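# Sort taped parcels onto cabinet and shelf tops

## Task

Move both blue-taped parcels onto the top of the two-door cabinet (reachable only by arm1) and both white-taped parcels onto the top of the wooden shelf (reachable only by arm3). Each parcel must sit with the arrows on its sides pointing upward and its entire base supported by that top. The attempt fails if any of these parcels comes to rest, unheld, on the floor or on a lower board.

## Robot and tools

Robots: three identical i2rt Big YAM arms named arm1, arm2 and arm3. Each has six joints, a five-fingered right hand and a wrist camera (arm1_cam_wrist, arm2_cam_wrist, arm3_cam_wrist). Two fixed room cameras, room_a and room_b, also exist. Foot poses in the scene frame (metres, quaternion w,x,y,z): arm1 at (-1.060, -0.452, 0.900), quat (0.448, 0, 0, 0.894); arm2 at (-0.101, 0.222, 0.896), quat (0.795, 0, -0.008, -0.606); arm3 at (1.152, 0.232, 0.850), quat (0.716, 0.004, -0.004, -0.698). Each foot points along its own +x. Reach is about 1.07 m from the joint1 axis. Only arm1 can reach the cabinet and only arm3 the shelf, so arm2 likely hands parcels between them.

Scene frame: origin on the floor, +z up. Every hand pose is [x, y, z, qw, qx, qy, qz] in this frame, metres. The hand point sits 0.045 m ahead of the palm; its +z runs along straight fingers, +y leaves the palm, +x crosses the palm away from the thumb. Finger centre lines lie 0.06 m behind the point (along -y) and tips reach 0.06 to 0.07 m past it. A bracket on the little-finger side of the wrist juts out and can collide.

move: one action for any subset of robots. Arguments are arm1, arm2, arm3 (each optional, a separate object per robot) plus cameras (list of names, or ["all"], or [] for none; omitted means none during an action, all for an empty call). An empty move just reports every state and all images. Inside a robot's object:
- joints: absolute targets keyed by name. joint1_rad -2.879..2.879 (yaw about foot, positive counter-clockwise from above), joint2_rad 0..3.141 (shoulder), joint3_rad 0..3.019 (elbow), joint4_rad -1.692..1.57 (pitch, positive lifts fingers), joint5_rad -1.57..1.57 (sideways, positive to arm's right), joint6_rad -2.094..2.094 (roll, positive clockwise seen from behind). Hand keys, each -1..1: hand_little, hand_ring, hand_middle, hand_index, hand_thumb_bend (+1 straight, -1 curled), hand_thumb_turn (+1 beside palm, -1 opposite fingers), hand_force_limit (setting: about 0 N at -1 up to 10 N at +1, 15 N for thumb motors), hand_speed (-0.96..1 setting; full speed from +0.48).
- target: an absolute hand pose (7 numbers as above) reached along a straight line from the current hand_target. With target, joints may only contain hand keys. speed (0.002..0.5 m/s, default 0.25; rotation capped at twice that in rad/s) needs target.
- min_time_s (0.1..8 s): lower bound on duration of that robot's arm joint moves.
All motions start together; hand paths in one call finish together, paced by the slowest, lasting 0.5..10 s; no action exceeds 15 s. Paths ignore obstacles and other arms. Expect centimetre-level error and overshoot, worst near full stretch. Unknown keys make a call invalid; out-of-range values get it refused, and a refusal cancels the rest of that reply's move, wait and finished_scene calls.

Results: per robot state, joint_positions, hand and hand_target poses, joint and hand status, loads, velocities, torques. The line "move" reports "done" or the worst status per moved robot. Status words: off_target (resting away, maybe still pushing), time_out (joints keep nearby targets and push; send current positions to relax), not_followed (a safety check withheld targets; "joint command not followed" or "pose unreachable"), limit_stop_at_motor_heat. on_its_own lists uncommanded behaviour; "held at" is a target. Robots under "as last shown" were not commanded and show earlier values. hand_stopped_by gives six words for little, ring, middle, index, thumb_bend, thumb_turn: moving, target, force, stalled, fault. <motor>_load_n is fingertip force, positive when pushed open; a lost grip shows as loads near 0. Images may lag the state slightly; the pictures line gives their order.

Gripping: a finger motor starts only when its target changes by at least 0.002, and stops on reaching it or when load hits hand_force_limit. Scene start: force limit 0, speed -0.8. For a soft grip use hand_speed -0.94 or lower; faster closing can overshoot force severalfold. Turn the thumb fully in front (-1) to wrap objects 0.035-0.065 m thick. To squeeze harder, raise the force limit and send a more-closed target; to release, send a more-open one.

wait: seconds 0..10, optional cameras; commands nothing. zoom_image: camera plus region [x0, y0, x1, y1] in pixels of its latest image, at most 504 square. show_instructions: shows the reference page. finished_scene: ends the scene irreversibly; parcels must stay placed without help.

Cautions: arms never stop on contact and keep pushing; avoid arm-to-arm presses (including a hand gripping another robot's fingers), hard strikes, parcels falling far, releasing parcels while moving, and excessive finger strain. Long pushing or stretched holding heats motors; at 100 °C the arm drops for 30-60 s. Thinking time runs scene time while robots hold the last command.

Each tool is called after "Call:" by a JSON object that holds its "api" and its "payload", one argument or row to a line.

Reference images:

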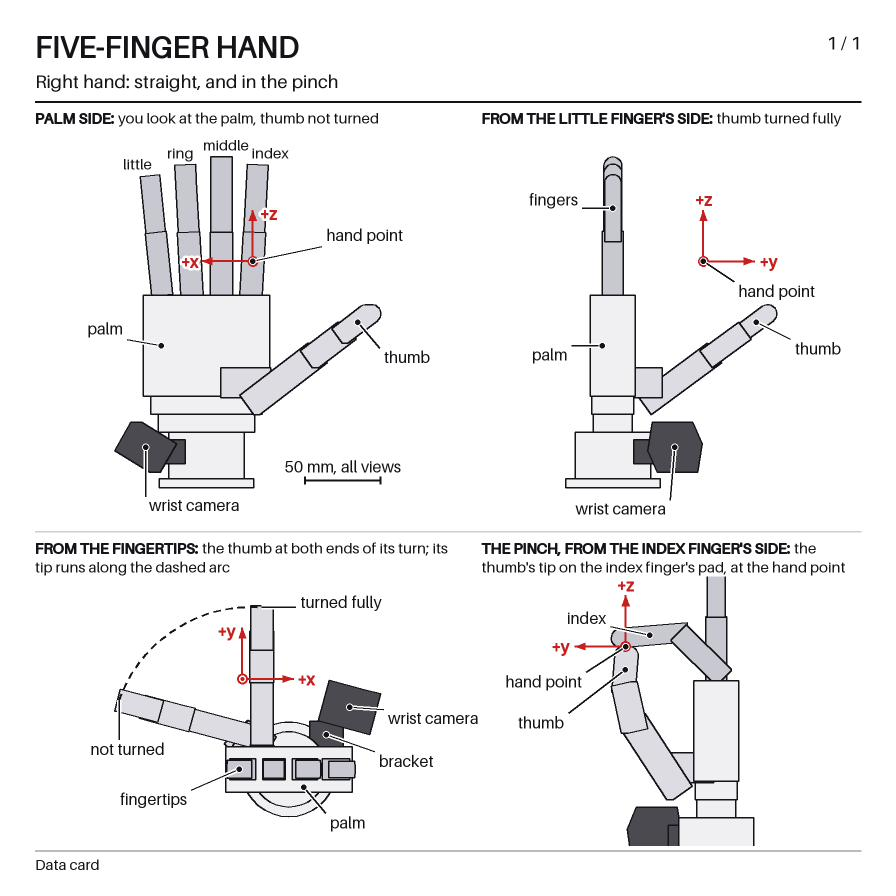

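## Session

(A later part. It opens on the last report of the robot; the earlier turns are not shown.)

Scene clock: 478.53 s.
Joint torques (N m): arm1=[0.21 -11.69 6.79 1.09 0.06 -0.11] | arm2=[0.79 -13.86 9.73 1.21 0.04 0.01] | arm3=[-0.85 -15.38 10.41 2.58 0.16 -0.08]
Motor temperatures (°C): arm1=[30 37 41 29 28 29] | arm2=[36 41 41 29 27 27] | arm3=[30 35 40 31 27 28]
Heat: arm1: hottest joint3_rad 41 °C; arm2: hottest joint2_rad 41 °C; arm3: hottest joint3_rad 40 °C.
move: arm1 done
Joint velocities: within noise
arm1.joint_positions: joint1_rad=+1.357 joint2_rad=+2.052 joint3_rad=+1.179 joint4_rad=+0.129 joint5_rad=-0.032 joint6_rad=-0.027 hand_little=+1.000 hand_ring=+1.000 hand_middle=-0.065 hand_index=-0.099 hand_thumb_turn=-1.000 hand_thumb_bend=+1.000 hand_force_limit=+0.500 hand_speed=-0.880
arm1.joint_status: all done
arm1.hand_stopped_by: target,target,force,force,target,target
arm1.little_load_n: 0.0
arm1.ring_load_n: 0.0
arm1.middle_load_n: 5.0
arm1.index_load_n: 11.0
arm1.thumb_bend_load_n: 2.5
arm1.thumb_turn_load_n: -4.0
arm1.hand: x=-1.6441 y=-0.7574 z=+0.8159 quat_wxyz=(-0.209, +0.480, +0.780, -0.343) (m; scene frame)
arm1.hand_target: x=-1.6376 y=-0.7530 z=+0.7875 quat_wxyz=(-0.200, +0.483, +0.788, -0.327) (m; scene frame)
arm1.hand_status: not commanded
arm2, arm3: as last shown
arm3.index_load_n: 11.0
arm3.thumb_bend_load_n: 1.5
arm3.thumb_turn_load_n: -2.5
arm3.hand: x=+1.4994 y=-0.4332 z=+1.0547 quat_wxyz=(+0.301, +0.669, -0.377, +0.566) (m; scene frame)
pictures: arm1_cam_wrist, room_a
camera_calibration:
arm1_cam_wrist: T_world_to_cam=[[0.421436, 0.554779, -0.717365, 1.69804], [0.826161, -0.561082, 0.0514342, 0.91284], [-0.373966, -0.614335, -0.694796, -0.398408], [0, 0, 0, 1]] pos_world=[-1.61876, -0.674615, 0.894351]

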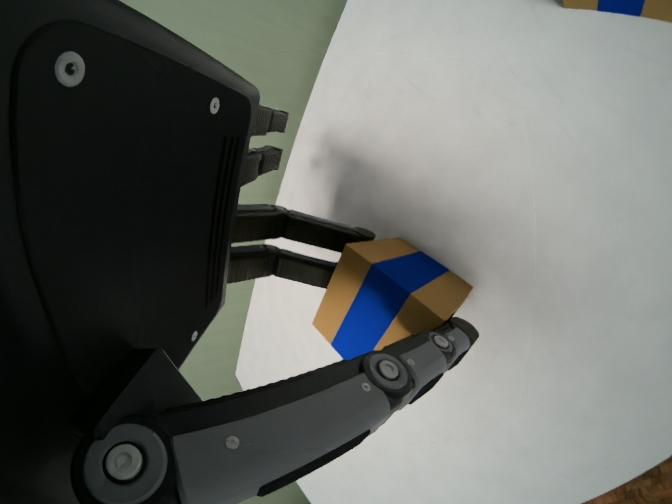

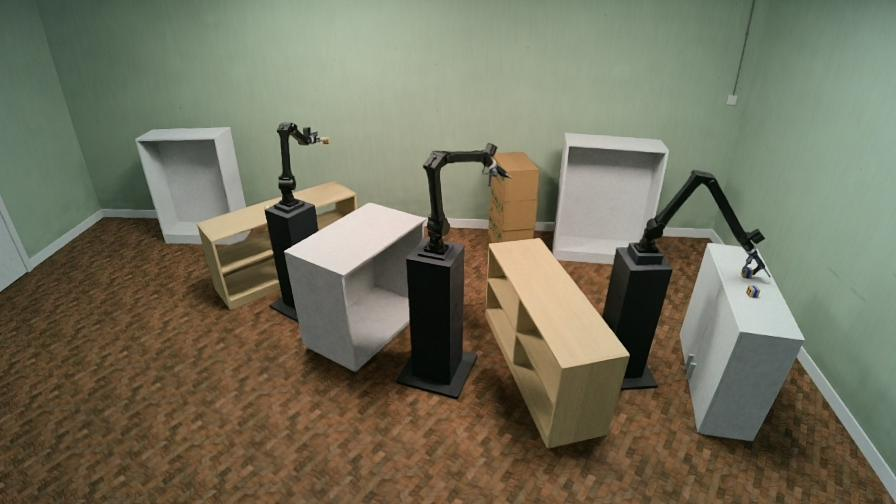

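Call:
{"api": "move", "payload": {
  "arm1": {"joints": {"joint2_rad": 2.065, "joint4_rad": 0.115}, "min_time_s": 1},
  "arm3": {"target": [1.525, -0.42, 0.85, 0.345, 0.617, -0.345, 0.617], "speed": 0.12},
  "cameras": ["arm3_cam_wrist", "room_b"]
}}

Call:
{"api": "move", "payload": {
  "arm1": {"joints": {"hand_index": 0.35, "hand_middle": 0.35, "hand_speed": -0.6}},
  "cameras": ["arm1_cam_wrist", "room_a"]
}}

Call:
{"api": "zoom_image", "payload": {
  "camera": "room_a",
  "region": [730, 255, 775, 300]
}}

Scene clock: 484.70 s.
Joint torques (N m): arm1=[0.03 -14.33 6.76 0.58 0.06 -0.11] | arm2=[0.79 -13.92 9.65 1.28 0 0.03] | arm3=[0.32 -17.55 6.53 2.55 0.16 -0.07]
Motor temperatures (°C): arm1=[30 37 41 29 28 29] | arm2=[36 41 41 29 27 27] | arm3=[30 35 40 31 27 28]
Heat: arm1: hottest joint3_rad 41 °C; arm2: hottest joint2_rad 41 °C; arm3: hottest joint3_rad 40 °C.
move: arm1 done; arm3 off_target
Joint velocities: within noise
arm1.joint_positions: joint1_rad=+1.357 joint2_rad=+2.051 joint3_rad=+1.179 joint4_rad=+0.129 joint5_rad=-0.032 joint6_rad=-0.027 hand_little=+1.000 hand_ring=+1.000 hand_middle=-0.065 hand_index=-0.099 hand_thumb_turn=-1.000 hand_thumb_bend=+1.000 hand_force_limit=+0.500 hand_speed=-0.880
arm1.joint_status: all done
arm1.hand_stopped_by: target,target,force,force,target,target
arm1.little_load_n: 0.0
arm1.ring_load_n: 0.0
arm1.middle_load_n: 5.0
arm1.index_load_n: 11.5
arm1.thumb_bend_load_n: 2.0
arm1.thumb_turn_load_n: -3.5
arm1.hand: x=-1.6442 y=-0.7574 z=+0.8161 quat_wxyz=(-0.209, +0.480, +0.780, -0.343) (m; scene frame)
arm1.hand_target: x=-1.6419 y=-0.7549 z=+0.8074 quat_wxyz=(-0.205, +0.480, +0.784, -0.334) (m; scene frame)
arm1.hand_status: not commanded
arm2: as last shown
arm3.joint_positions: joint1_rad=+0.584 joint2_rad=+2.279 joint3_rad=+1.128 joint4_rad=+1.105 joint5_rad=+0.064 joint6_rad=-1.567 hand_little=+1.000 hand_ring=+1.000 hand_middle=-0.031 hand_index=-0.065 hand_thumb_turn=-1.000 hand_thumb_bend=+1.000 hand_force_limit=+0.510 hand_speed=-0.880
arm3.joint_status: not commanded
arm3.hand_stopped_by: target,target,force,force,target,target
arm3.little_load_n: 0.5
arm3.ring_load_n: 0.0
arm3.middle_load_n: 7.5
arm3.index_load_n: 11.0
arm3.thumb_bend_load_n: 2.0
arm3.thumb_turn_load_n: -2.5
arm3.hand: x=+1.5150 y=-0.4149 z=+0.8358 quat_wxyz=(+0.336, +0.627, -0.357, +0.605) (m; scene frame)
arm3.hand_target: x=+1.5246 y=-0.4196 z=+0.8501 quat_wxyz=(+0.345, +0.617, -0.345, +0.617) (m; scene frame)
arm3.hand_status: off_target (0.018 m and 2.4 deg from the pose sent, 0.207 m and 10.4 deg at the start)
pictures: arm3_cam_wrist, room_b
camera_calibration:
arm3_cam_wrist: T_world_to_cam=[[-0.840208, -0.486227, 0.240069, 0.867554], [-0.400251, 0.257388, -0.879517, 1.46749], [0.365854, -0.835066, -0.410872, -0.446868], [0, 0, 0, 1]] pos_world=[1.47978, -0.32905, 0.898802]

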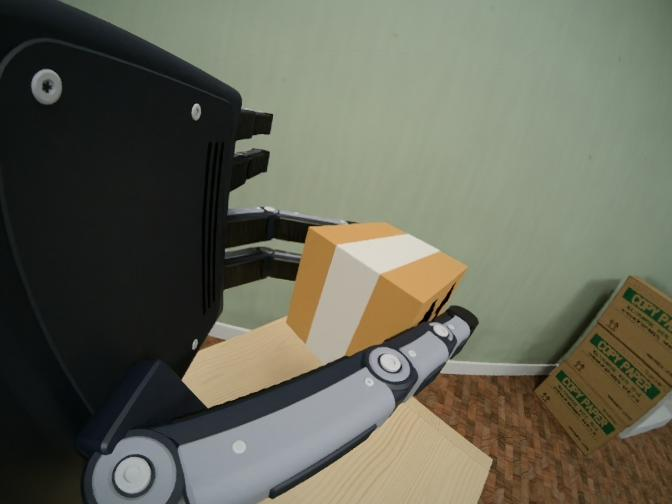

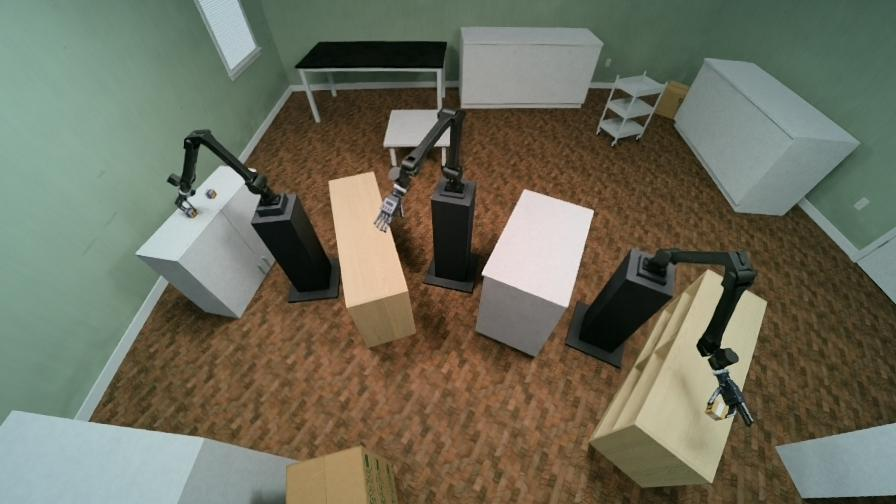

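Scene clock: 485.60 s.
Joint torques (N m): arm1=[-0.03 -14.45 6.69 0.76 0.04 -0.11] | arm2=[0.85 -13.92 9.62 1.32 0.04 0.03] | arm3=[0.03 -16.79 6.31 2.51 0.21 -0.08]
Motor temperatures (°C): arm1=[30 37 41 29 28 29] | arm2=[36 41 41 29 27 27] | arm3=[30 35 40 31 27 28]
Heat: arm1: hottest joint3_rad 41 °C; arm2: hottest joint2_rad 41 °C; arm3: hottest joint3_rad 40 °C.
move: arm1 done
Joint velocities: within noise
arm1.joint_positions: joint1_rad=+1.357 joint2_rad=+2.051 joint3_rad=+1.179 joint4_rad=+0.123 joint5_rad=-0.032 joint6_rad=-0.027 hand_little=+1.000 hand_ring=+1.000 hand_middle=+0.350 hand_index=+0.350 hand_thumb_turn=-1.000 hand_thumb_bend=+1.000 hand_force_limit=+0.500 hand_speed=-0.600
arm1.joint_status: all done
arm1.hand_stopped_by: target,target,target,target,target,target
arm1.little_load_n: 0.0
arm1.ring_load_n: 0.0
arm1.middle_load_n: 0.0
arm1.index_load_n: 0.0
arm1.thumb_bend_load_n: 0.0
arm1.thumb_turn_load_n: 0.0
arm1.hand: x=-1.6430 y=-0.7569 z=+0.8152 quat_wxyz=(-0.208, +0.480, +0.781, -0.341) (m; scene frame)
arm1.hand_target: x=-1.6419 y=-0.7549 z=+0.8075 quat_wxyz=(-0.205, +0.480, +0.784, -0.334) (m; scene frame)
arm1.hand_status: not commanded
arm2, arm3: as last shown
arm3.joint_positions: joint1_rad=+0.584 joint2_rad=+2.279 joint3_rad=+1.128 joint4_rad=+1.105 joint5_rad=+0.064 joint6_rad=-1.568 hand_little=+1.000 hand_ring=+1.000 hand_middle=-0.031 hand_index=-0.065 hand_thumb_turn=-1.000 hand_thumb_bend=+1.000 hand_force_limit=+0.510 hand_speed=-0.880
arm3.little_load_n: 0.0
pictures: arm1_cam_wrist, room_a
camera_calibration:
arm1_cam_wrist: T_world_to_cam=[[0.424879, 0.55633, -0.714125, 1.70103], [0.825927, -0.561163, 0.0542311, 0.909571], [-0.37057, -0.612857, -0.697915, -0.388833], [0, 0, 0, 1]] pos_world=[-1.61806, -0.674217, 0.894049]

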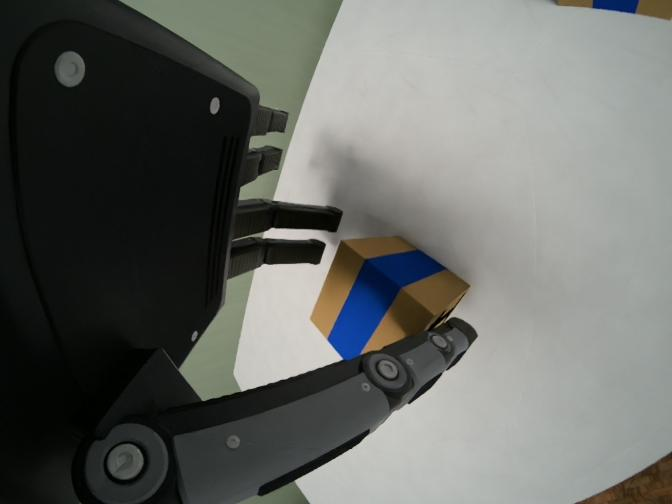

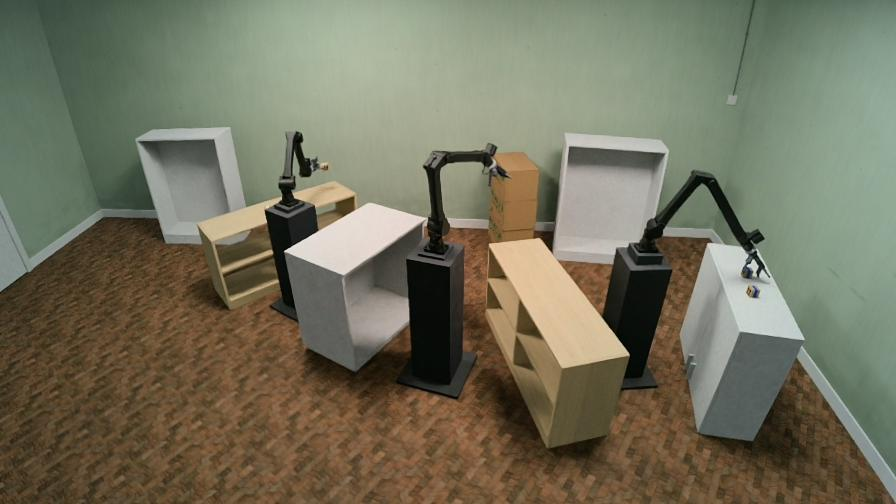

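Scaled by 11.200 from the camera's 896x504 image, which has a finer 1280x720 frame.

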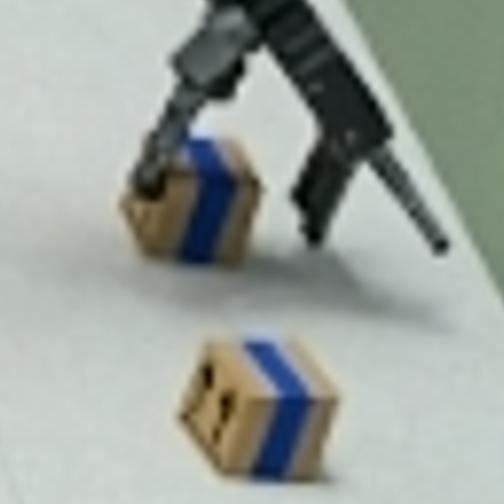

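Call:
{"api": "move", "payload": {
  "arm1": {"joints": {"hand_index": 0.95, "hand_middle": 0.95, "hand_speed": 0}},
  "arm3": {"target": [1.535, -0.43, 0.75, 0.3536, 0.6124, -0.3536, 0.6124], "speed": 0.1},
  "cameras": ["arm1_cam_wrist"]
}}

Call:
{"api": "move", "payload": {
  "arm1": {"target": [-1.6345, -0.7512, 0.820, 0.205, -0.480, -0.784, 0.334], "speed": 0.03},
  "cameras": ["arm1_cam_wrist", "arm3_cam_wrist"]
}}

Scene clock: 489.30 s.
Joint torques (N m): arm1=[-0.09 -14.39 6.71 0.79 0.05 -0.12] | arm2=[0.32 -14.21 9.61 1.28 0.04 0.03] | arm3=[0.09 -17.79 6.24 2.51 0.2 -0.06]
Motor temperatures (°C): arm1=[30 37 41 29 28 29] | arm2=[36 41 41 29 27 27] | arm3=[30 35 40 31 27 28]
Heat: arm1: hottest joint3_rad 41 °C; arm2: hottest joint2_rad 41 °C; arm3: hottest joint3_rad 40 °C.
move: arm1 done; arm3 off_target
Joint velocities: within noise
arm1.joint_positions: joint1_rad=+1.357 joint2_rad=+2.051 joint3_rad=+1.179 joint4_rad=+0.123 joint5_rad=-0.032 joint6_rad=-0.027 hand_little=+1.000 hand_ring=+1.000 hand_middle=+0.950 hand_index=+0.950 hand_thumb_turn=-1.000 hand_thumb_bend=+1.000 hand_force_limit=+0.500 hand_speed=+0.000
arm1.joint_status: all done
arm1.hand_stopped_by: target,target,target,target,target,target
arm1.little_load_n: -0.5
arm1.ring_load_n: 0.0
arm1.middle_load_n: 0.0
arm1.index_load_n: -0.5
arm1.thumb_bend_load_n: 0.0
arm1.thumb_turn_load_n: 0.0
arm1.hand: x=-1.6429 y=-0.7568 z=+0.8152 quat_wxyz=(-0.208, +0.480, +0.781, -0.341) (m; scene frame)
arm1.hand_target: x=-1.6419 y=-0.7549 z=+0.8074 quat_wxyz=(-0.205, +0.480, +0.784, -0.334) (m; scene frame)
arm1.hand_status: not commanded
arm2.joint_positions: joint1_rad=-0.305 joint2_rad=+1.439 joint3_rad=+1.204 joint4_rad=-0.382 joint5_rad=+0.060 joint6_rad=+0.069 hand_little=+1.000 hand_ring=+1.000 hand_middle=+0.950 hand_index=+0.950 hand_thumb_turn=-1.000 hand_thumb_bend=+1.000 hand_force_limit=+0.500 hand_speed=+0.000
arm2.joint_status: not commanded
arm2.hand_stopped_by: target,target,target,target,target,target
arm2.little_load_n: 0.0
arm2.ring_load_n: 0.0
arm2.middle_load_n: 0.0
arm2.index_load_n: 0.0
arm2.thumb_bend_load_n: 0.0
arm2.thumb_turn_load_n: 0.0
arm2.hand: x=-0.1026 y=-0.3741 z=+1.1240 quat_wxyz=(+0.014, -0.063, -0.884, +0.463) (m; scene frame)
arm2.hand_target: x=-0.0994 y=-0.3694 z=+1.1314 quat_wxyz=(+0.011, -0.064, -0.882, +0.466) (m; scene frame)
arm2.hand_status: not commanded
arm3.joint_positions: joint1_rad=+0.594 joint2_rad=+2.532 joint3_rad=+1.276 joint4_rad=+1.210 joint5_rad=+0.103 joint6_rad=-1.568 hand_little=+1.000 hand_ring=+1.000 hand_middle=-0.031 hand_index=-0.065 hand_thumb_turn=-1.000 hand_thumb_bend=+1.000 hand_force_limit=+0.510 hand_speed=-0.880
arm3.joint_status: not commanded
arm3.hand_stopped_by: target,target,force,force,target,target
arm3.little_load_n: 0.0
arm3.ring_load_n: 0.0
arm3.middle_load_n: 7.5
arm3.index_load_n: 11.0
arm3.thumb_bend_load_n: 2.0
arm3.thumb_turn_load_n: -2.5
arm3.hand: x=+1.5230 y=-0.4246 z=+0.7398 quat_wxyz=(+0.346, +0.622, -0.366, +0.600) (m; scene frame)
arm3.hand_target: x=+1.5347 y=-0.4294 z=+0.7501 quat_wxyz=(+0.353, +0.612, -0.354, +0.612) (m; scene frame)
arm3.hand_status: off_target (0.017 m and 2.4 deg from the pose sent, 0.089 m and 2.7 deg at the start)
pictures: arm1_cam_wrist
camera_calibration:
arm1_cam_wrist: T_world_to_cam=[[0.425185, 0.556477, -0.713828, 1.70125], [0.825862, -0.561243, 0.0543897, 0.909193], [-0.370364, -0.612649, -0.698206, -0.388134], [0, 0, 0, 1]] pos_world=[-1.61796, -0.674217, 0.893949]

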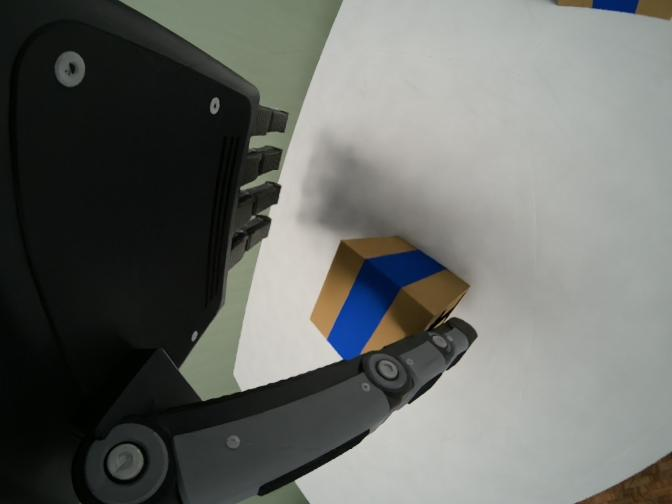

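Scene clock: 490.33 s.
Joint torques (N m): arm1=[-0.21 -16.15 5.75 0.73 0.03 -0.11] | arm2=[0.44 -14.21 9.59 1.32 0.03 0.04] | arm3=[0.21 -18.61 6.23 2.62 0.19 -0.11]
Motor temperatures (°C): arm1=[30 37 41 29 28 29] | arm2=[36 41 41 29 27 27] | arm3=[30 35 40 31 27 28]
Heat: arm1: hottest joint3_rad 41 °C; arm2: hottest joint2_rad 41 °C; arm3: hottest joint3_rad 40 °C.
move: arm1 done
Joint velocities: within noise
arm1.joint_positions: joint1_rad=+1.357 joint2_rad=+2.038 joint3_rad=+1.164 joint4_rad=+0.109 joint5_rad=-0.032 joint6_rad=-0.027 hand_little=+1.000 hand_ring=+1.000 hand_middle=+0.950 hand_index=+0.950 hand_thumb_turn=-1.000 hand_thumb_bend=+1.000 hand_force_limit=+0.500 hand_speed=+0.000
arm1.joint_status: not commanded
arm1.hand_stopped_by: target,target,target,target,target,target
arm1.little_load_n: 0.0
arm1.ring_load_n: 0.0
arm1.middle_load_n: 0.0
arm1.index_load_n: 0.0
arm1.thumb_bend_load_n: 0.0
arm1.thumb_turn_load_n: 0.0
arm1.hand: x=-1.6357 y=-0.7535 z=+0.8156 quat_wxyz=(-0.204, +0.482, +0.783, -0.335) (m; scene frame)
arm1.hand_target: x=-1.6344 y=-0.7513 z=+0.8198 quat_wxyz=(-0.205, +0.480, +0.785, -0.334) (m; scene frame)
arm1.hand_status: done (0.005 m and 0.3 deg from the pose sent, 0.011 m and 1.0 deg at the start)
arm2, arm3: as last shown
arm3.thumb_bend_load_n: 1.5
arm3.thumb_turn_load_n: -2.0
pictures: arm1_cam_wrist, arm3_cam_wrist
camera_calibration:
arm1_cam_wrist: T_world_to_cam=[[0.434755, 0.560842, -0.704588, 1.70818], [0.825095, -0.56157, 0.0621105, 0.897287], [-0.360841, -0.608354, -0.706894, -0.35718], [0, 0, 0, 1]] pos_world=[-1.61187, -0.671422, 0.895343]
arm3_cam_wrist: T_world_to_cam=[[-0.853787, -0.461034, 0.24186, 0.922674], [-0.393711, 0.267797, -0.879361, 1.38299], [0.340646, -0.84601, -0.410156, -0.464184], [0, 0, 0, 1]] pos_world=[1.49039, -0.337682, 0.802605]

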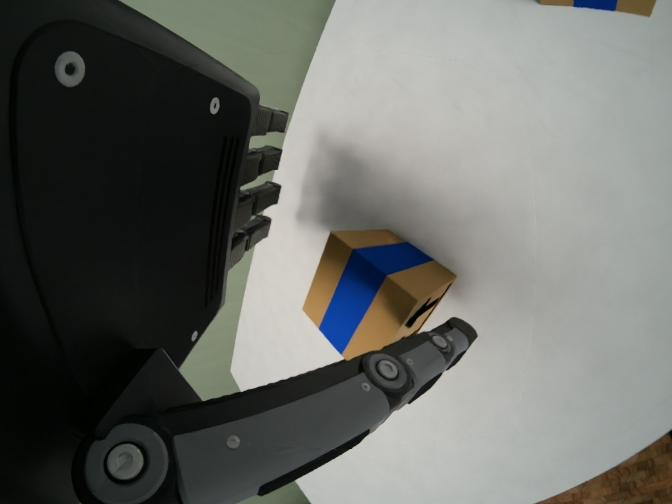

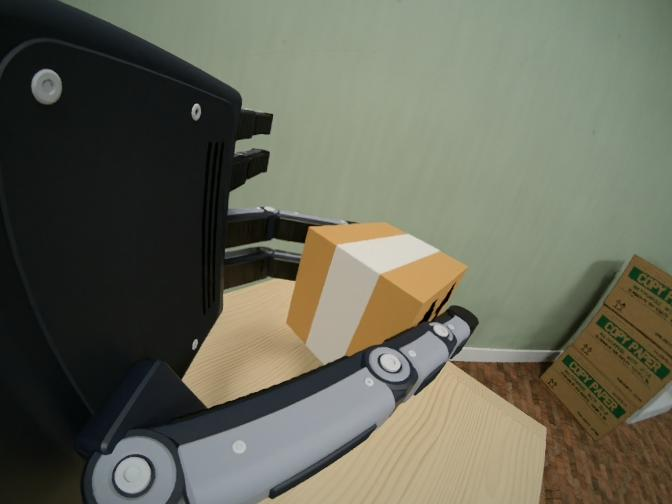

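Call:
{"api": "move", "payload": {
  "arm1": {"target": [-1.6345, -0.7512, 0.95, 0.205, -0.480, -0.784, 0.334], "speed": 0.1},
  "arm3": {"target": [1.535, -0.43, 0.70, 0.3536, 0.6124, -0.3536, 0.6124], "speed": 0.06},
  "cameras": ["arm1_cam_wrist", "arm3_cam_wrist"]
}}

Scene clock: 495.33 s.
Joint torques (N m): arm1=[-0.09 -14.1 10.67 0.68 0.03 -0.11] | arm2=[0.62 -14.27 9.59 1.36 0.03 0.04] | arm3=[0.62 -17.85 6 2.48 0.19 -0.01]
Motor temperatures (°C): arm1=[30 37 41 29 28 29] | arm2=[36 41 41 29 27 27] | arm3=[30 35 40 31 27 28]
Heat: arm1: hottest joint3_rad 41 °C; arm2: hottest joint2_rad 41 °C; arm3: hottest joint3_rad 40 °C.
move: arm1 off_target; arm3 off_target
Joint velocities: within noise
arm1.joint_positions: joint1_rad=+1.357 joint2_rad=+1.800 joint3_rad=+1.196 joint4_rad=-0.192 joint5_rad=-0.032 joint6_rad=-0.027 hand_little=+1.000 hand_ring=+1.000 hand_middle=+0.950 hand_index=+0.950 hand_thumb_turn=-1.000 hand_thumb_bend=+1.000 hand_force_limit=+0.500 hand_speed=+0.000
arm1.joint_status: not commanded
arm1.hand_stopped_by: target,target,target,target,target,target
arm1.little_load_n: 0.0
arm1.ring_load_n: 0.0
arm1.middle_load_n: 0.0
arm1.index_load_n: 0.0
arm1.thumb_bend_load_n: 0.0
arm1.thumb_turn_load_n: 0.0
arm1.hand: x=-1.6201 y=-0.7463 z=+0.9325 quat_wxyz=(-0.196, +0.485, +0.788, -0.323) (m; scene frame)
arm1.hand_target: x=-1.6339 y=-0.7510 z=+0.9504 quat_wxyz=(-0.205, +0.480, +0.784, -0.334) (m; scene frame)
arm1.hand_status: off_target (0.023 m and 1.8 deg from the pose sent, 0.134 m and 0.3 deg at the start)
arm2: as last shown
arm3.joint_positions: joint1_rad=+0.594 joint2_rad=+2.649 joint3_rad=+1.353 joint4_rad=+1.256 joint5_rad=+0.103 joint6_rad=-1.568 hand_little=+1.000 hand_ring=+1.000 hand_middle=-0.031 hand_index=-0.065 hand_thumb_turn=-1.000 hand_thumb_bend=+1.000 hand_force_limit=+0.510 hand_speed=-0.880
arm3.joint_status: not commanded
arm3.hand_stopped_by: target,target,force,force,target,target
arm3.little_load_n: 0.0
arm3.ring_load_n: -0.5
arm3.middle_load_n: 8.0
arm3.index_load_n: 11.0
arm3.thumb_bend_load_n: 1.5
arm3.thumb_turn_load_n: -2.5
arm3.hand: x=+1.5247 y=-0.4262 z=+0.6947 quat_wxyz=(+0.347, +0.620, -0.365, +0.602) (m; scene frame)
arm3.hand_target: x=+1.5348 y=-0.4295 z=+0.7002 quat_wxyz=(+0.353, +0.612, -0.354, +0.612) (m; scene frame)
arm3.hand_status: off_target (0.012 m and 2.1 deg from the pose sent, 0.042 m and 2.4 deg at the start)
pictures: arm1_cam_wrist, arm3_cam_wrist
camera_calibration:
arm1_cam_wrist: T_world_to_cam=[[0.454954, 0.570053, -0.684147, 1.80024], [0.823073, -0.562459, 0.0786807, 0.861762], [-0.339952, -0.598899, -0.725088, -0.206724], [0, 0, 0, 1]] pos_world=[-1.59859, -0.665331, 1.01393]
arm3_cam_wrist: T_world_to_cam=[[-0.854662, -0.45976, 0.241192, 0.936623], [-0.390601, 0.263354, -0.882086, 1.33977], [0.342028, -0.848095, -0.404662, -0.491427], [0, 0, 0, 1]] pos_world=[1.49189, -0.33899, 0.757024]

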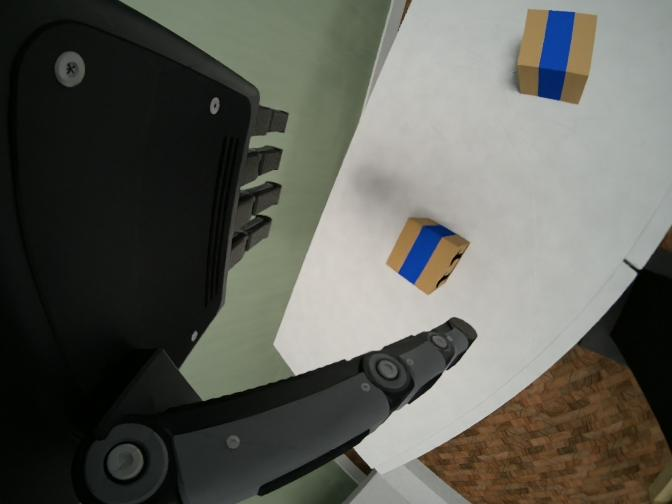

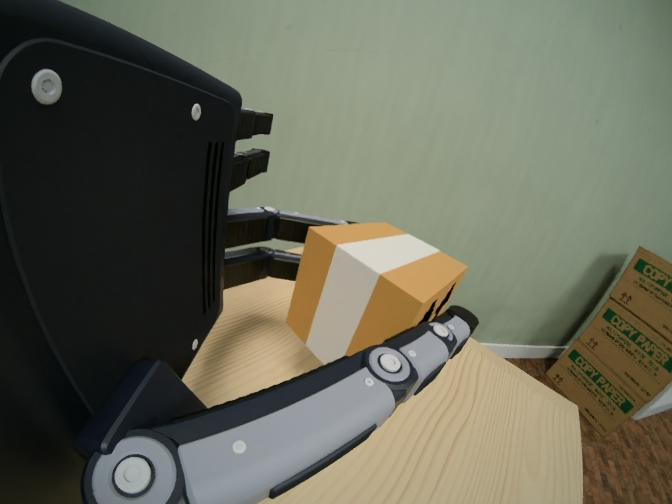

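Call:
{"api": "zoom_image", "payload": {
  "camera": "arm3_cam_wrist",
  "region": [270, 200, 500, 400]
}}

Call:
{"api": "zoom_image", "payload": {
  "camera": "arm1_cam_wrist",
  "region": [350, 180, 500, 320]
}}

Scaled by 2.191 from the camera's 672x504 image, which has a finer 960x720 frame.

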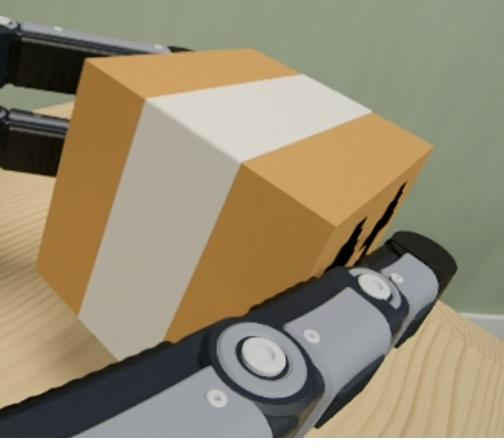

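Scaled by 3.360 from the camera's 672x504 image, which has a finer 960x720 frame.

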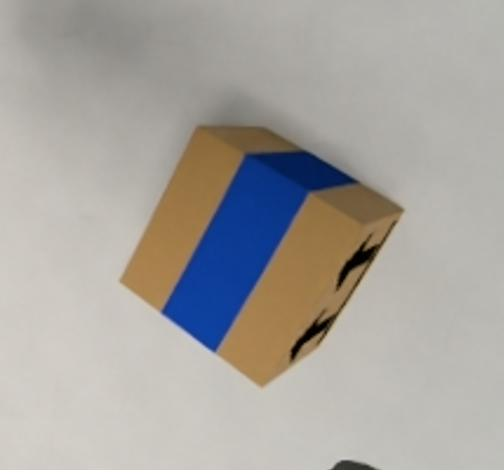

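Call:
{"api": "zoom_image", "payload": {
  "camera": "arm3_cam_wrist",
  "region": [405, 265, 475, 335]
}}

Call:
{"api": "zoom_image", "payload": {
  "camera": "arm1_cam_wrist",
  "region": [420, 230, 480, 300]
}}

Scaled by 7.200 from the camera's 672x504 image, which has a finer 960x720 frame.

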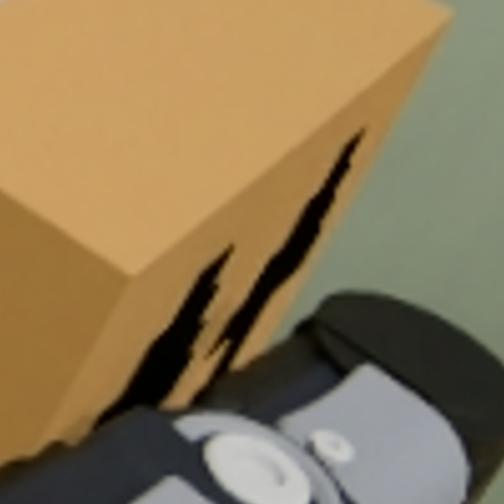

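Scaled by 7.200 from the camera's 672x504 image, which has a finer 960x720 frame.

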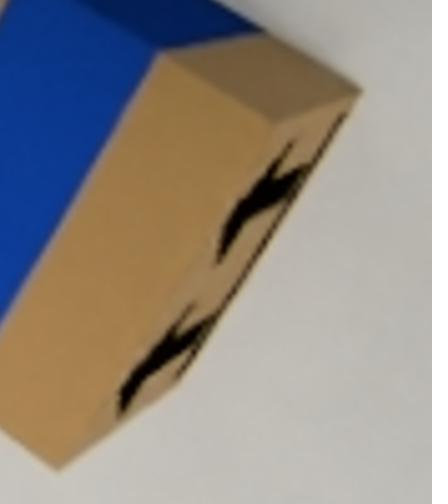

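Call:
{"api": "move", "payload": {
  "arm1": {"joints": {"joint2_rad": 1.4, "joint3_rad": 1.1, "joint4_rad": -0.45}, "min_time_s": 2.5},
  "arm3": {"target": [1.535, -0.43, 0.67, 0.3536, 0.6124, -0.3536, 0.6124], "speed": 0.05},
  "cameras": ["room_a", "room_b", "arm1_cam_wrist", "arm3_cam_wrist"]
}}

Scene clock: 501.63 s.
Joint torques (N m): arm1=[-0.03 -10.05 8.27 0.79 0.03 -0.11] | arm2=[0.56 -13.98 9.69 1.32 0.02 0.06] | arm3=[0.56 -18.49 5.65 2.43 0.13 -0.07]
Motor temperatures (°C): arm1=[30 37 42 29 28 29] | arm2=[36 41 41 29 27 27] | arm3=[30 36 39 31 27 28]
Heat: arm1: hottest joint3_rad 42 °C; arm2: hottest joint2_rad 41 °C; arm3: hottest joint3_rad 39 °C.
move: arm1 done; arm3 off_target
Joint velocities: within noise
arm1.joint_positions: joint1_rad=+1.357 joint2_rad=+1.406 joint3_rad=+1.108 joint4_rad=-0.441 joint5_rad=-0.032 joint6_rad=-0.027 hand_little=+1.000 hand_ring=+1.000 hand_middle=+0.950 hand_index=+0.950 hand_thumb_turn=-1.000 hand_thumb_bend=+1.000 hand_force_limit=+0.500 hand_speed=+0.000
arm1.joint_status: all done
arm1.hand_stopped_by: target,target,target,target,target,target
arm1.little_load_n: 0.0
arm1.ring_load_n: 0.0
arm1.middle_load_n: 0.0
arm1.index_load_n: 0.0
arm1.thumb_bend_load_n: 0.0
arm1.thumb_turn_load_n: 0.0
arm1.hand: x=-1.5442 y=-0.7117 z=+1.0772 quat_wxyz=(-0.210, +0.479, +0.779, -0.345) (m; scene frame)
arm1.hand_target: x=-1.5401 y=-0.7083 z=+1.0746 quat_wxyz=(-0.209, +0.479, +0.782, -0.340) (m; scene frame)
arm1.hand_status: not commanded
arm2: as last shown
arm2.index_load_n: -0.5
arm3.joint_positions: joint1_rad=+0.594 joint2_rad=+2.726 joint3_rad=+1.409 joint4_rad=+1.277 joint5_rad=+0.103 joint6_rad=-1.568 hand_little=+1.000 hand_ring=+1.000 hand_middle=-0.031 hand_index=-0.065 hand_thumb_turn=-1.000 hand_thumb_bend=+1.000 hand_force_limit=+0.510 hand_speed=-0.880
arm3.joint_status: not commanded
arm3.hand_stopped_by: target,target,force,force,target,target
arm3.little_load_n: 0.0
arm3.ring_load_n: 0.0
arm3.middle_load_n: 7.5
arm3.index_load_n: 11.0
arm3.thumb_bend_load_n: 2.0
arm3.thumb_turn_load_n: -2.5
arm3.hand: x=+1.5252 y=-0.4265 z=+0.6641 quat_wxyz=(+0.347, +0.620, -0.365, +0.602) (m; scene frame)
arm3.hand_target: x=+1.5348 y=-0.4296 z=+0.6703 quat_wxyz=(+0.353, +0.612, -0.354, +0.612) (m; scene frame)
arm3.hand_status: off_target (0.012 m and 2.1 deg from the pose sent, 0.027 m and 2.1 deg at the start)
pictures: arm1_cam_wrist, arm3_cam_wrist, room_a, room_b
camera_calibration:
arm1_cam_wrist: T_world_to_cam=[[0.418905, 0.553653, -0.719713, 1.81582], [0.826352, -0.56098, 0.0494296, 0.845053], [-0.376378, -0.615443, -0.69251, -0.158326], [0, 0, 0, 1]] pos_world=[-1.51856, -0.628714, 1.15545]
arm3_cam_wrist: T_world_to_cam=[[-0.854662, -0.45976, 0.241192, 0.944293], [-0.390601, 0.263354, -0.882086, 1.31305], [0.342028, -0.848095, -0.404662, -0.504235], [0, 0, 0, 1]] pos_world=[1.49239, -0.33929, 0.726424]

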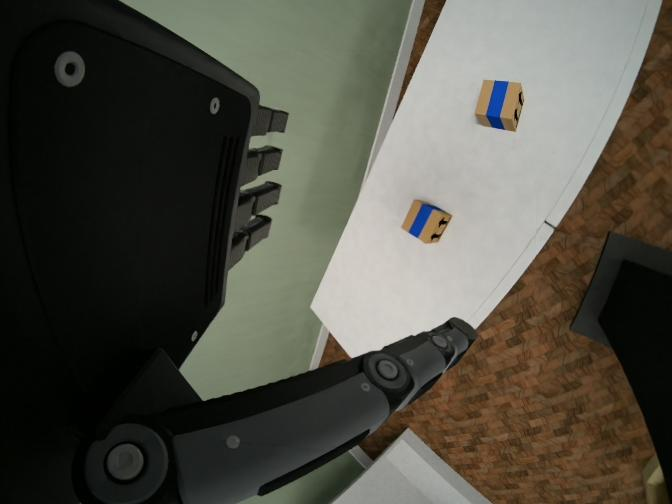

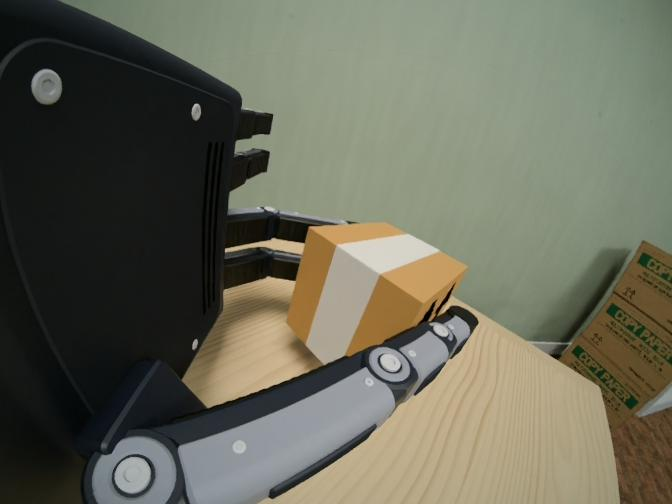

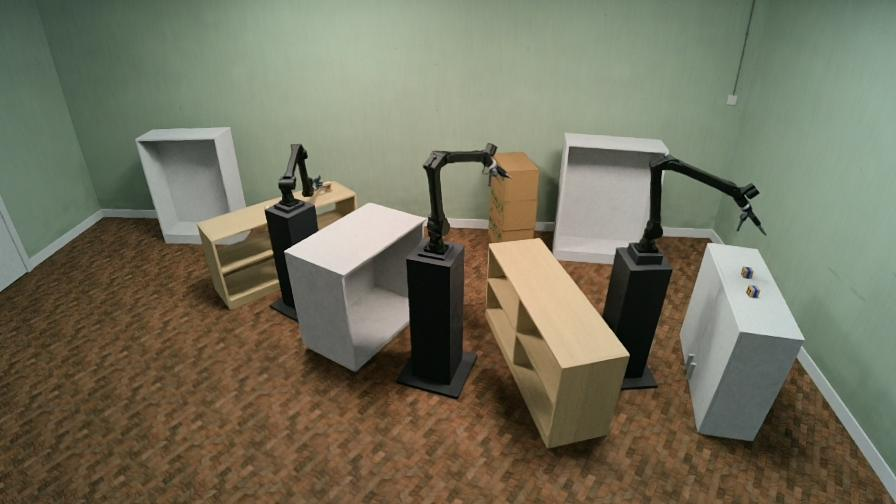

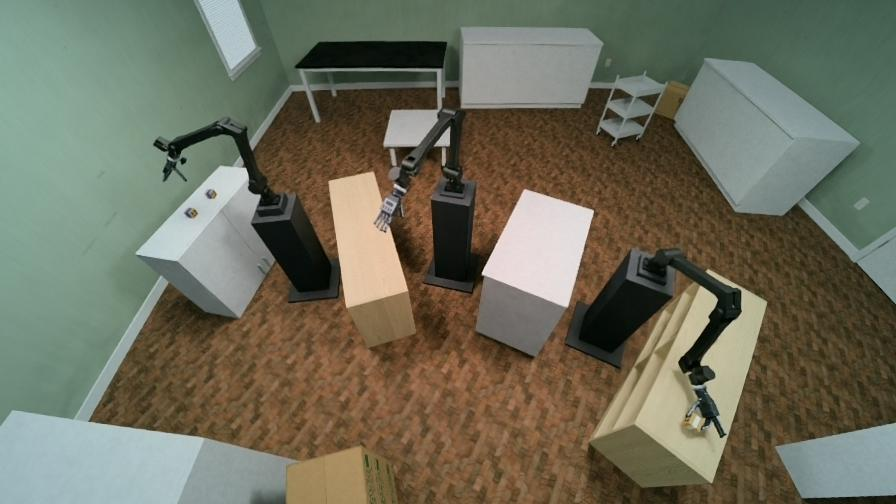

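Call:
{"api": "zoom_image", "payload": {
  "camera": "room_b",
  "region": [670, 390, 740, 450]
}}

Call:
{"api": "zoom_image", "payload": {
  "camera": "room_a",
  "region": [730, 255, 780, 305]
}}

Call:
{"api": "zoom_image", "payload": {
  "camera": "arm1_cam_wrist",
  "region": [390, 60, 550, 260]
}}

Call:
{"api": "zoom_image", "payload": {
  "camera": "arm3_cam_wrist",
  "region": [405, 265, 475, 335]
}}

Scaled by 7.200 from the camera's 896x504 image, which has a finer 1280x720 frame.

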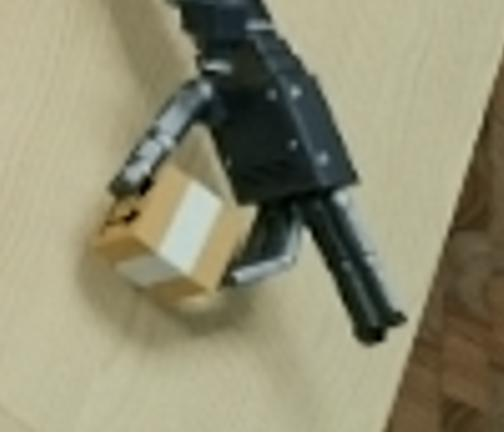

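Scaled by 10.080 from the camera's 896x504 image, which has a finer 1280x720 frame.

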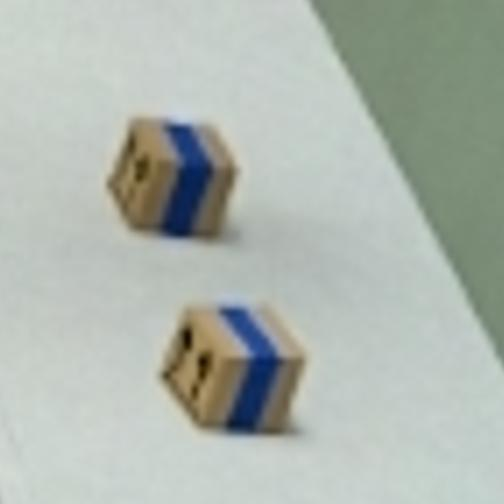

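Scaled by 2.520 from the camera's 672x504 image, which has a finer 960x720 frame.

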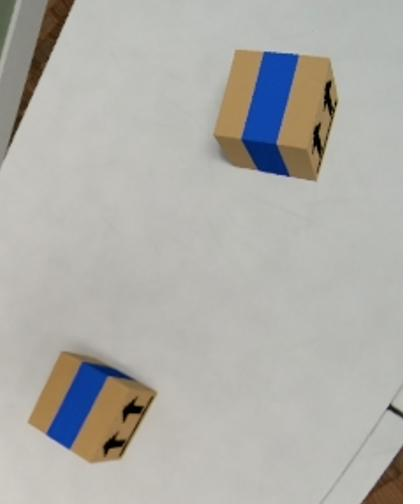

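Scaled by 7.200 from the camera's 672x504 image, which has a finer 960x720 frame.

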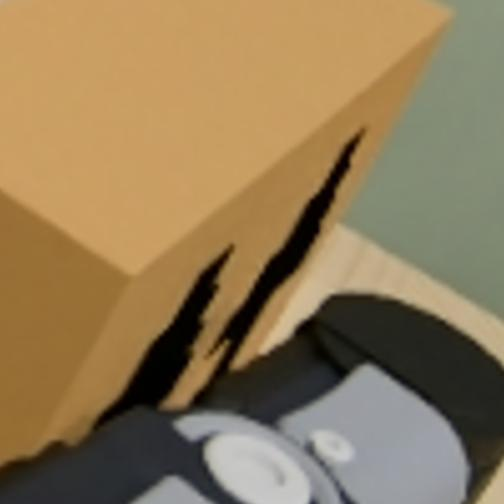

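Call:
{"api": "move", "payload": {
  "arm3": {"target": [1.533, -0.43, 0.650, 0.3613, 0.5990, -0.3459, 0.6257], "speed": 0.03},
  "cameras": ["arm3_cam_wrist"]
}}

Scene clock: 506.00 s.
Joint torques (N m): arm1=[0.09 -9.99 8.28 0.77 0.03 -0.11] | arm2=[1.2 -13.92 9.61 1.36 0.02 0.01] | arm3=[-0.15 -18.32 5.59 2.43 -0.04 -0.05]
Motor temperatures (°C): arm1=[30 37 42 29 28 29] | arm2=[36 41 41 29 27 27] | arm3=[30 36 39 31 27 28]
Heat: arm1: hottest joint3_rad 42 °C; arm2: hottest joint2_rad 41 °C; arm3: hottest joint3_rad 39 °C.
move: arm3 done
Joint velocities: within noise
arm1, arm2: as last shown
arm2.index_load_n: 0.0
arm3.joint_positions: joint1_rad=+0.594 joint2_rad=+2.802 joint3_rad=+1.465 joint4_rad=+1.343 joint5_rad=+0.103 joint6_rad=-1.572 hand_little=+1.000 hand_ring=+1.000 hand_middle=-0.031 hand_index=-0.065 hand_thumb_turn=-1.000 hand_thumb_bend=+1.000 hand_force_limit=+0.510 hand_speed=-0.880
arm3.joint_status: not commanded
arm3.hand_stopped_by: target,target,force,force,target,target
arm3.little_load_n: 0.0
arm3.ring_load_n: 0.0
arm3.middle_load_n: 7.5
arm3.index_load_n: 11.0
arm3.thumb_bend_load_n: 2.0
arm3.thumb_turn_load_n: -2.0
arm3.hand: x=+1.5253 y=-0.4265 z=+0.6455 quat_wxyz=(+0.355, +0.606, -0.357, +0.616) (m; scene frame)
arm3.hand_target: x=+1.5328 y=-0.4296 z=+0.6502 quat_wxyz=(+0.361, +0.599, -0.346, +0.625) (m; scene frame)
arm3.hand_status: done (0.010 m and 2.0 deg from the pose sent, 0.016 m and 4.5 deg at the start)
pictures: arm3_cam_wrist
camera_calibration:
arm3_cam_wrist: T_world_to_cam=[[-0.860232, -0.450144, 0.239521, 0.962543], [-0.370481, 0.229019, -0.900164, 1.26299], [0.350349, -0.863088, -0.363779, -0.557162], [0, 0, 0, 1]] pos_world=[1.49112, -0.336844, 0.703663]

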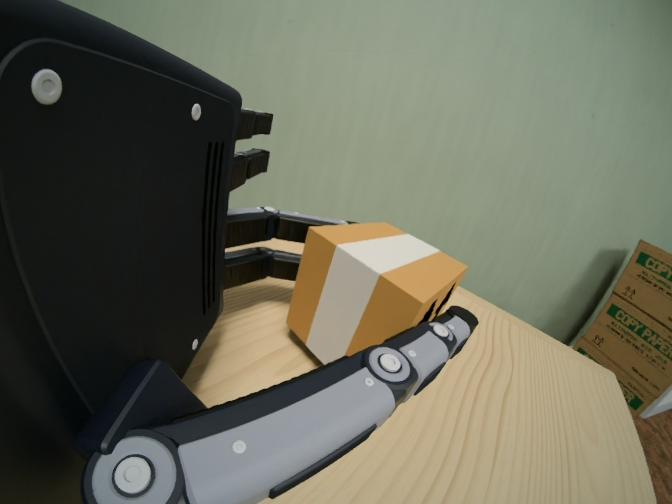

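Call:
{"api": "move", "payload": {
  "arm3": {"target": [1.533, -0.43, 0.638, 0.3613, 0.5990, -0.3459, 0.6257], "speed": 0.02},
  "cameras": []
}}

Call:
{"api": "move", "payload": {
  "arm3": {"target": [1.533, -0.43, 0.628, 0.3613, 0.5990, -0.3459, 0.6257], "speed": 0.02},
  "cameras": ["arm3_cam_wrist", "room_b"]
}}

Scene clock: 508.20 s.
Joint torques (N m): arm1=[-0.03 -9.99 8.23 0.8 0.04 -0.11] | arm2=[0.85 -13.74 9.61 1.31 0.01 0] | arm3=[-0.03 -18.2 5.55 2.63 -0.03 -0.09]
Motor temperatures (°C): arm1=[30 37 42 29 28 29] | arm2=[36 41 41 29 27 27] | arm3=[30 36 39 31 27 28]
Heat: arm1: hottest joint3_rad 42 °C; arm2: hottest joint2_rad 41 °C; arm3: hottest joint3_rad 39 °C.
move: arm3 done
Joint velocities: within noise
arm1, arm2: as last shown
arm1.ring_load_n: -0.5
arm3.joint_positions: joint1_rad=+0.594 joint2_rad=+2.831 joint3_rad=+1.492 joint4_rad=+1.347 joint5_rad=+0.103 joint6_rad=-1.573 hand_little=+1.000 hand_ring=+1.000 hand_middle=-0.031 hand_index=-0.065 hand_thumb_turn=-1.000 hand_thumb_bend=+1.000 hand_force_limit=+0.510 hand_speed=-0.880
arm3.joint_status: not commanded
arm3.hand_stopped_by: target,target,force,force,target,target
arm3.little_load_n: 0.0
arm3.ring_load_n: 0.0
arm3.middle_load_n: 7.5
arm3.index_load_n: 10.5
arm3.thumb_bend_load_n: 2.0
arm3.thumb_turn_load_n: -2.5
arm3.hand: x=+1.5260 y=-0.4274 z=+0.6354 quat_wxyz=(+0.356, +0.605, -0.356, +0.617) (m; scene frame)
arm3.hand_target: x=+1.5328 y=-0.4297 z=+0.6381 quat_wxyz=(+0.361, +0.599, -0.346, +0.625) (m; scene frame)
arm3.hand_status: done (0.008 m and 1.8 deg from the pose sent, 0.011 m and 2.0 deg at the start)
pictures: none
No camera images: "cameras" was empty.

Scene clock: 509.20 s.
Joint torques (N m): arm1=[-0.03 -9.82 8.28 0.79 0.03 -0.11] | arm2=[0.91 -14.21 9.63 1.25 0.04 0.02] | arm3=[0.03 -18.02 5.38 2.21 -0.03 -0.02]
Motor temperatures (°C): arm1=[30 37 42 29 28 29] | arm2=[36 41 41 29 27 27] | arm3=[30 36 39 31 27 28]
Heat: arm1: hottest joint3_rad 42 °C; arm2: hottest joint2_rad 41 °C; arm3: hottest joint3_rad 39 °C.
move: arm3 done
Joint velocities: within noise
arm1, arm2: as last shown
arm1.little_load_n: -0.5
arm1.ring_load_n: 0.0
arm3.joint_positions: joint1_rad=+0.594 joint2_rad=+2.847 joint3_rad=+1.518 joint4_rad=+1.355 joint5_rad=+0.103 joint6_rad=-1.580 hand_little=+1.000 hand_ring=+1.000 hand_middle=-0.031 hand_index=-0.065 hand_thumb_turn=-1.000 hand_thumb_bend=+1.000 hand_force_limit=+0.510 hand_speed=-0.880
arm3.joint_status: not commanded
arm3.hand_stopped_by: target,target,force,force,target,target
arm3.little_load_n: 0.0
arm3.ring_load_n: 0.0
arm3.middle_load_n: 8.0
arm3.index_load_n: 10.0
arm3.thumb_bend_load_n: 2.0
arm3.thumb_turn_load_n: -3.5
arm3.hand: x=+1.5286 y=-0.4314 z=+0.6352 quat_wxyz=(+0.360, +0.601, -0.352, +0.621) (m; scene frame)
arm3.hand_target: x=+1.5328 y=-0.4297 z=+0.6281 quat_wxyz=(+0.361, +0.599, -0.346, +0.625) (m; scene frame)
arm3.hand_status: done (0.009 m and 0.9 deg from the pose sent, 0.010 m and 1.8 deg at the start)
pictures: arm3_cam_wrist, room_b
camera_calibration:
arm3_cam_wrist: T_world_to_cam=[[-0.861625, -0.444788, 0.244471, 0.966998], [-0.365858, 0.210445, -0.906565, 1.24499], [0.351782, -0.870561, -0.344054, -0.58431], [0, 0, 0, 1]] pos_world=[1.49423, -0.340572, 0.691232]

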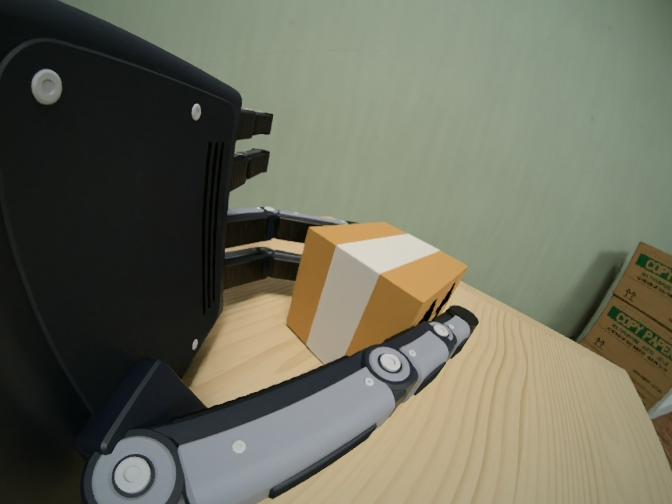

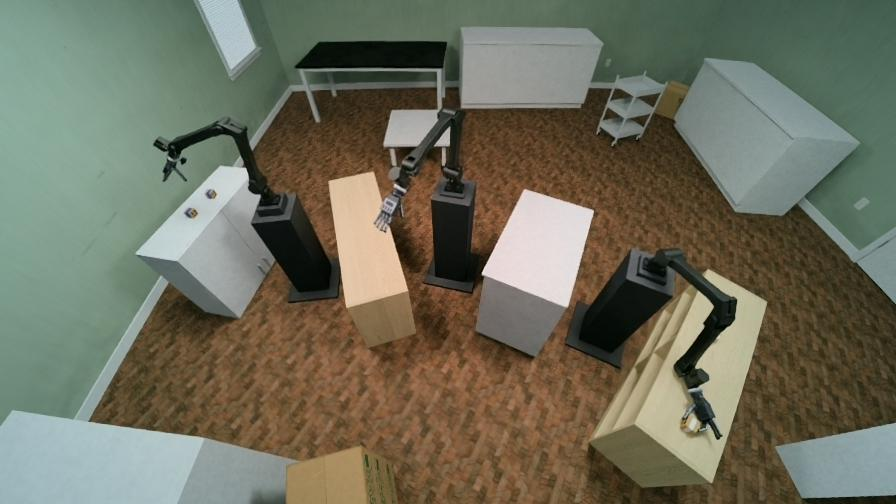

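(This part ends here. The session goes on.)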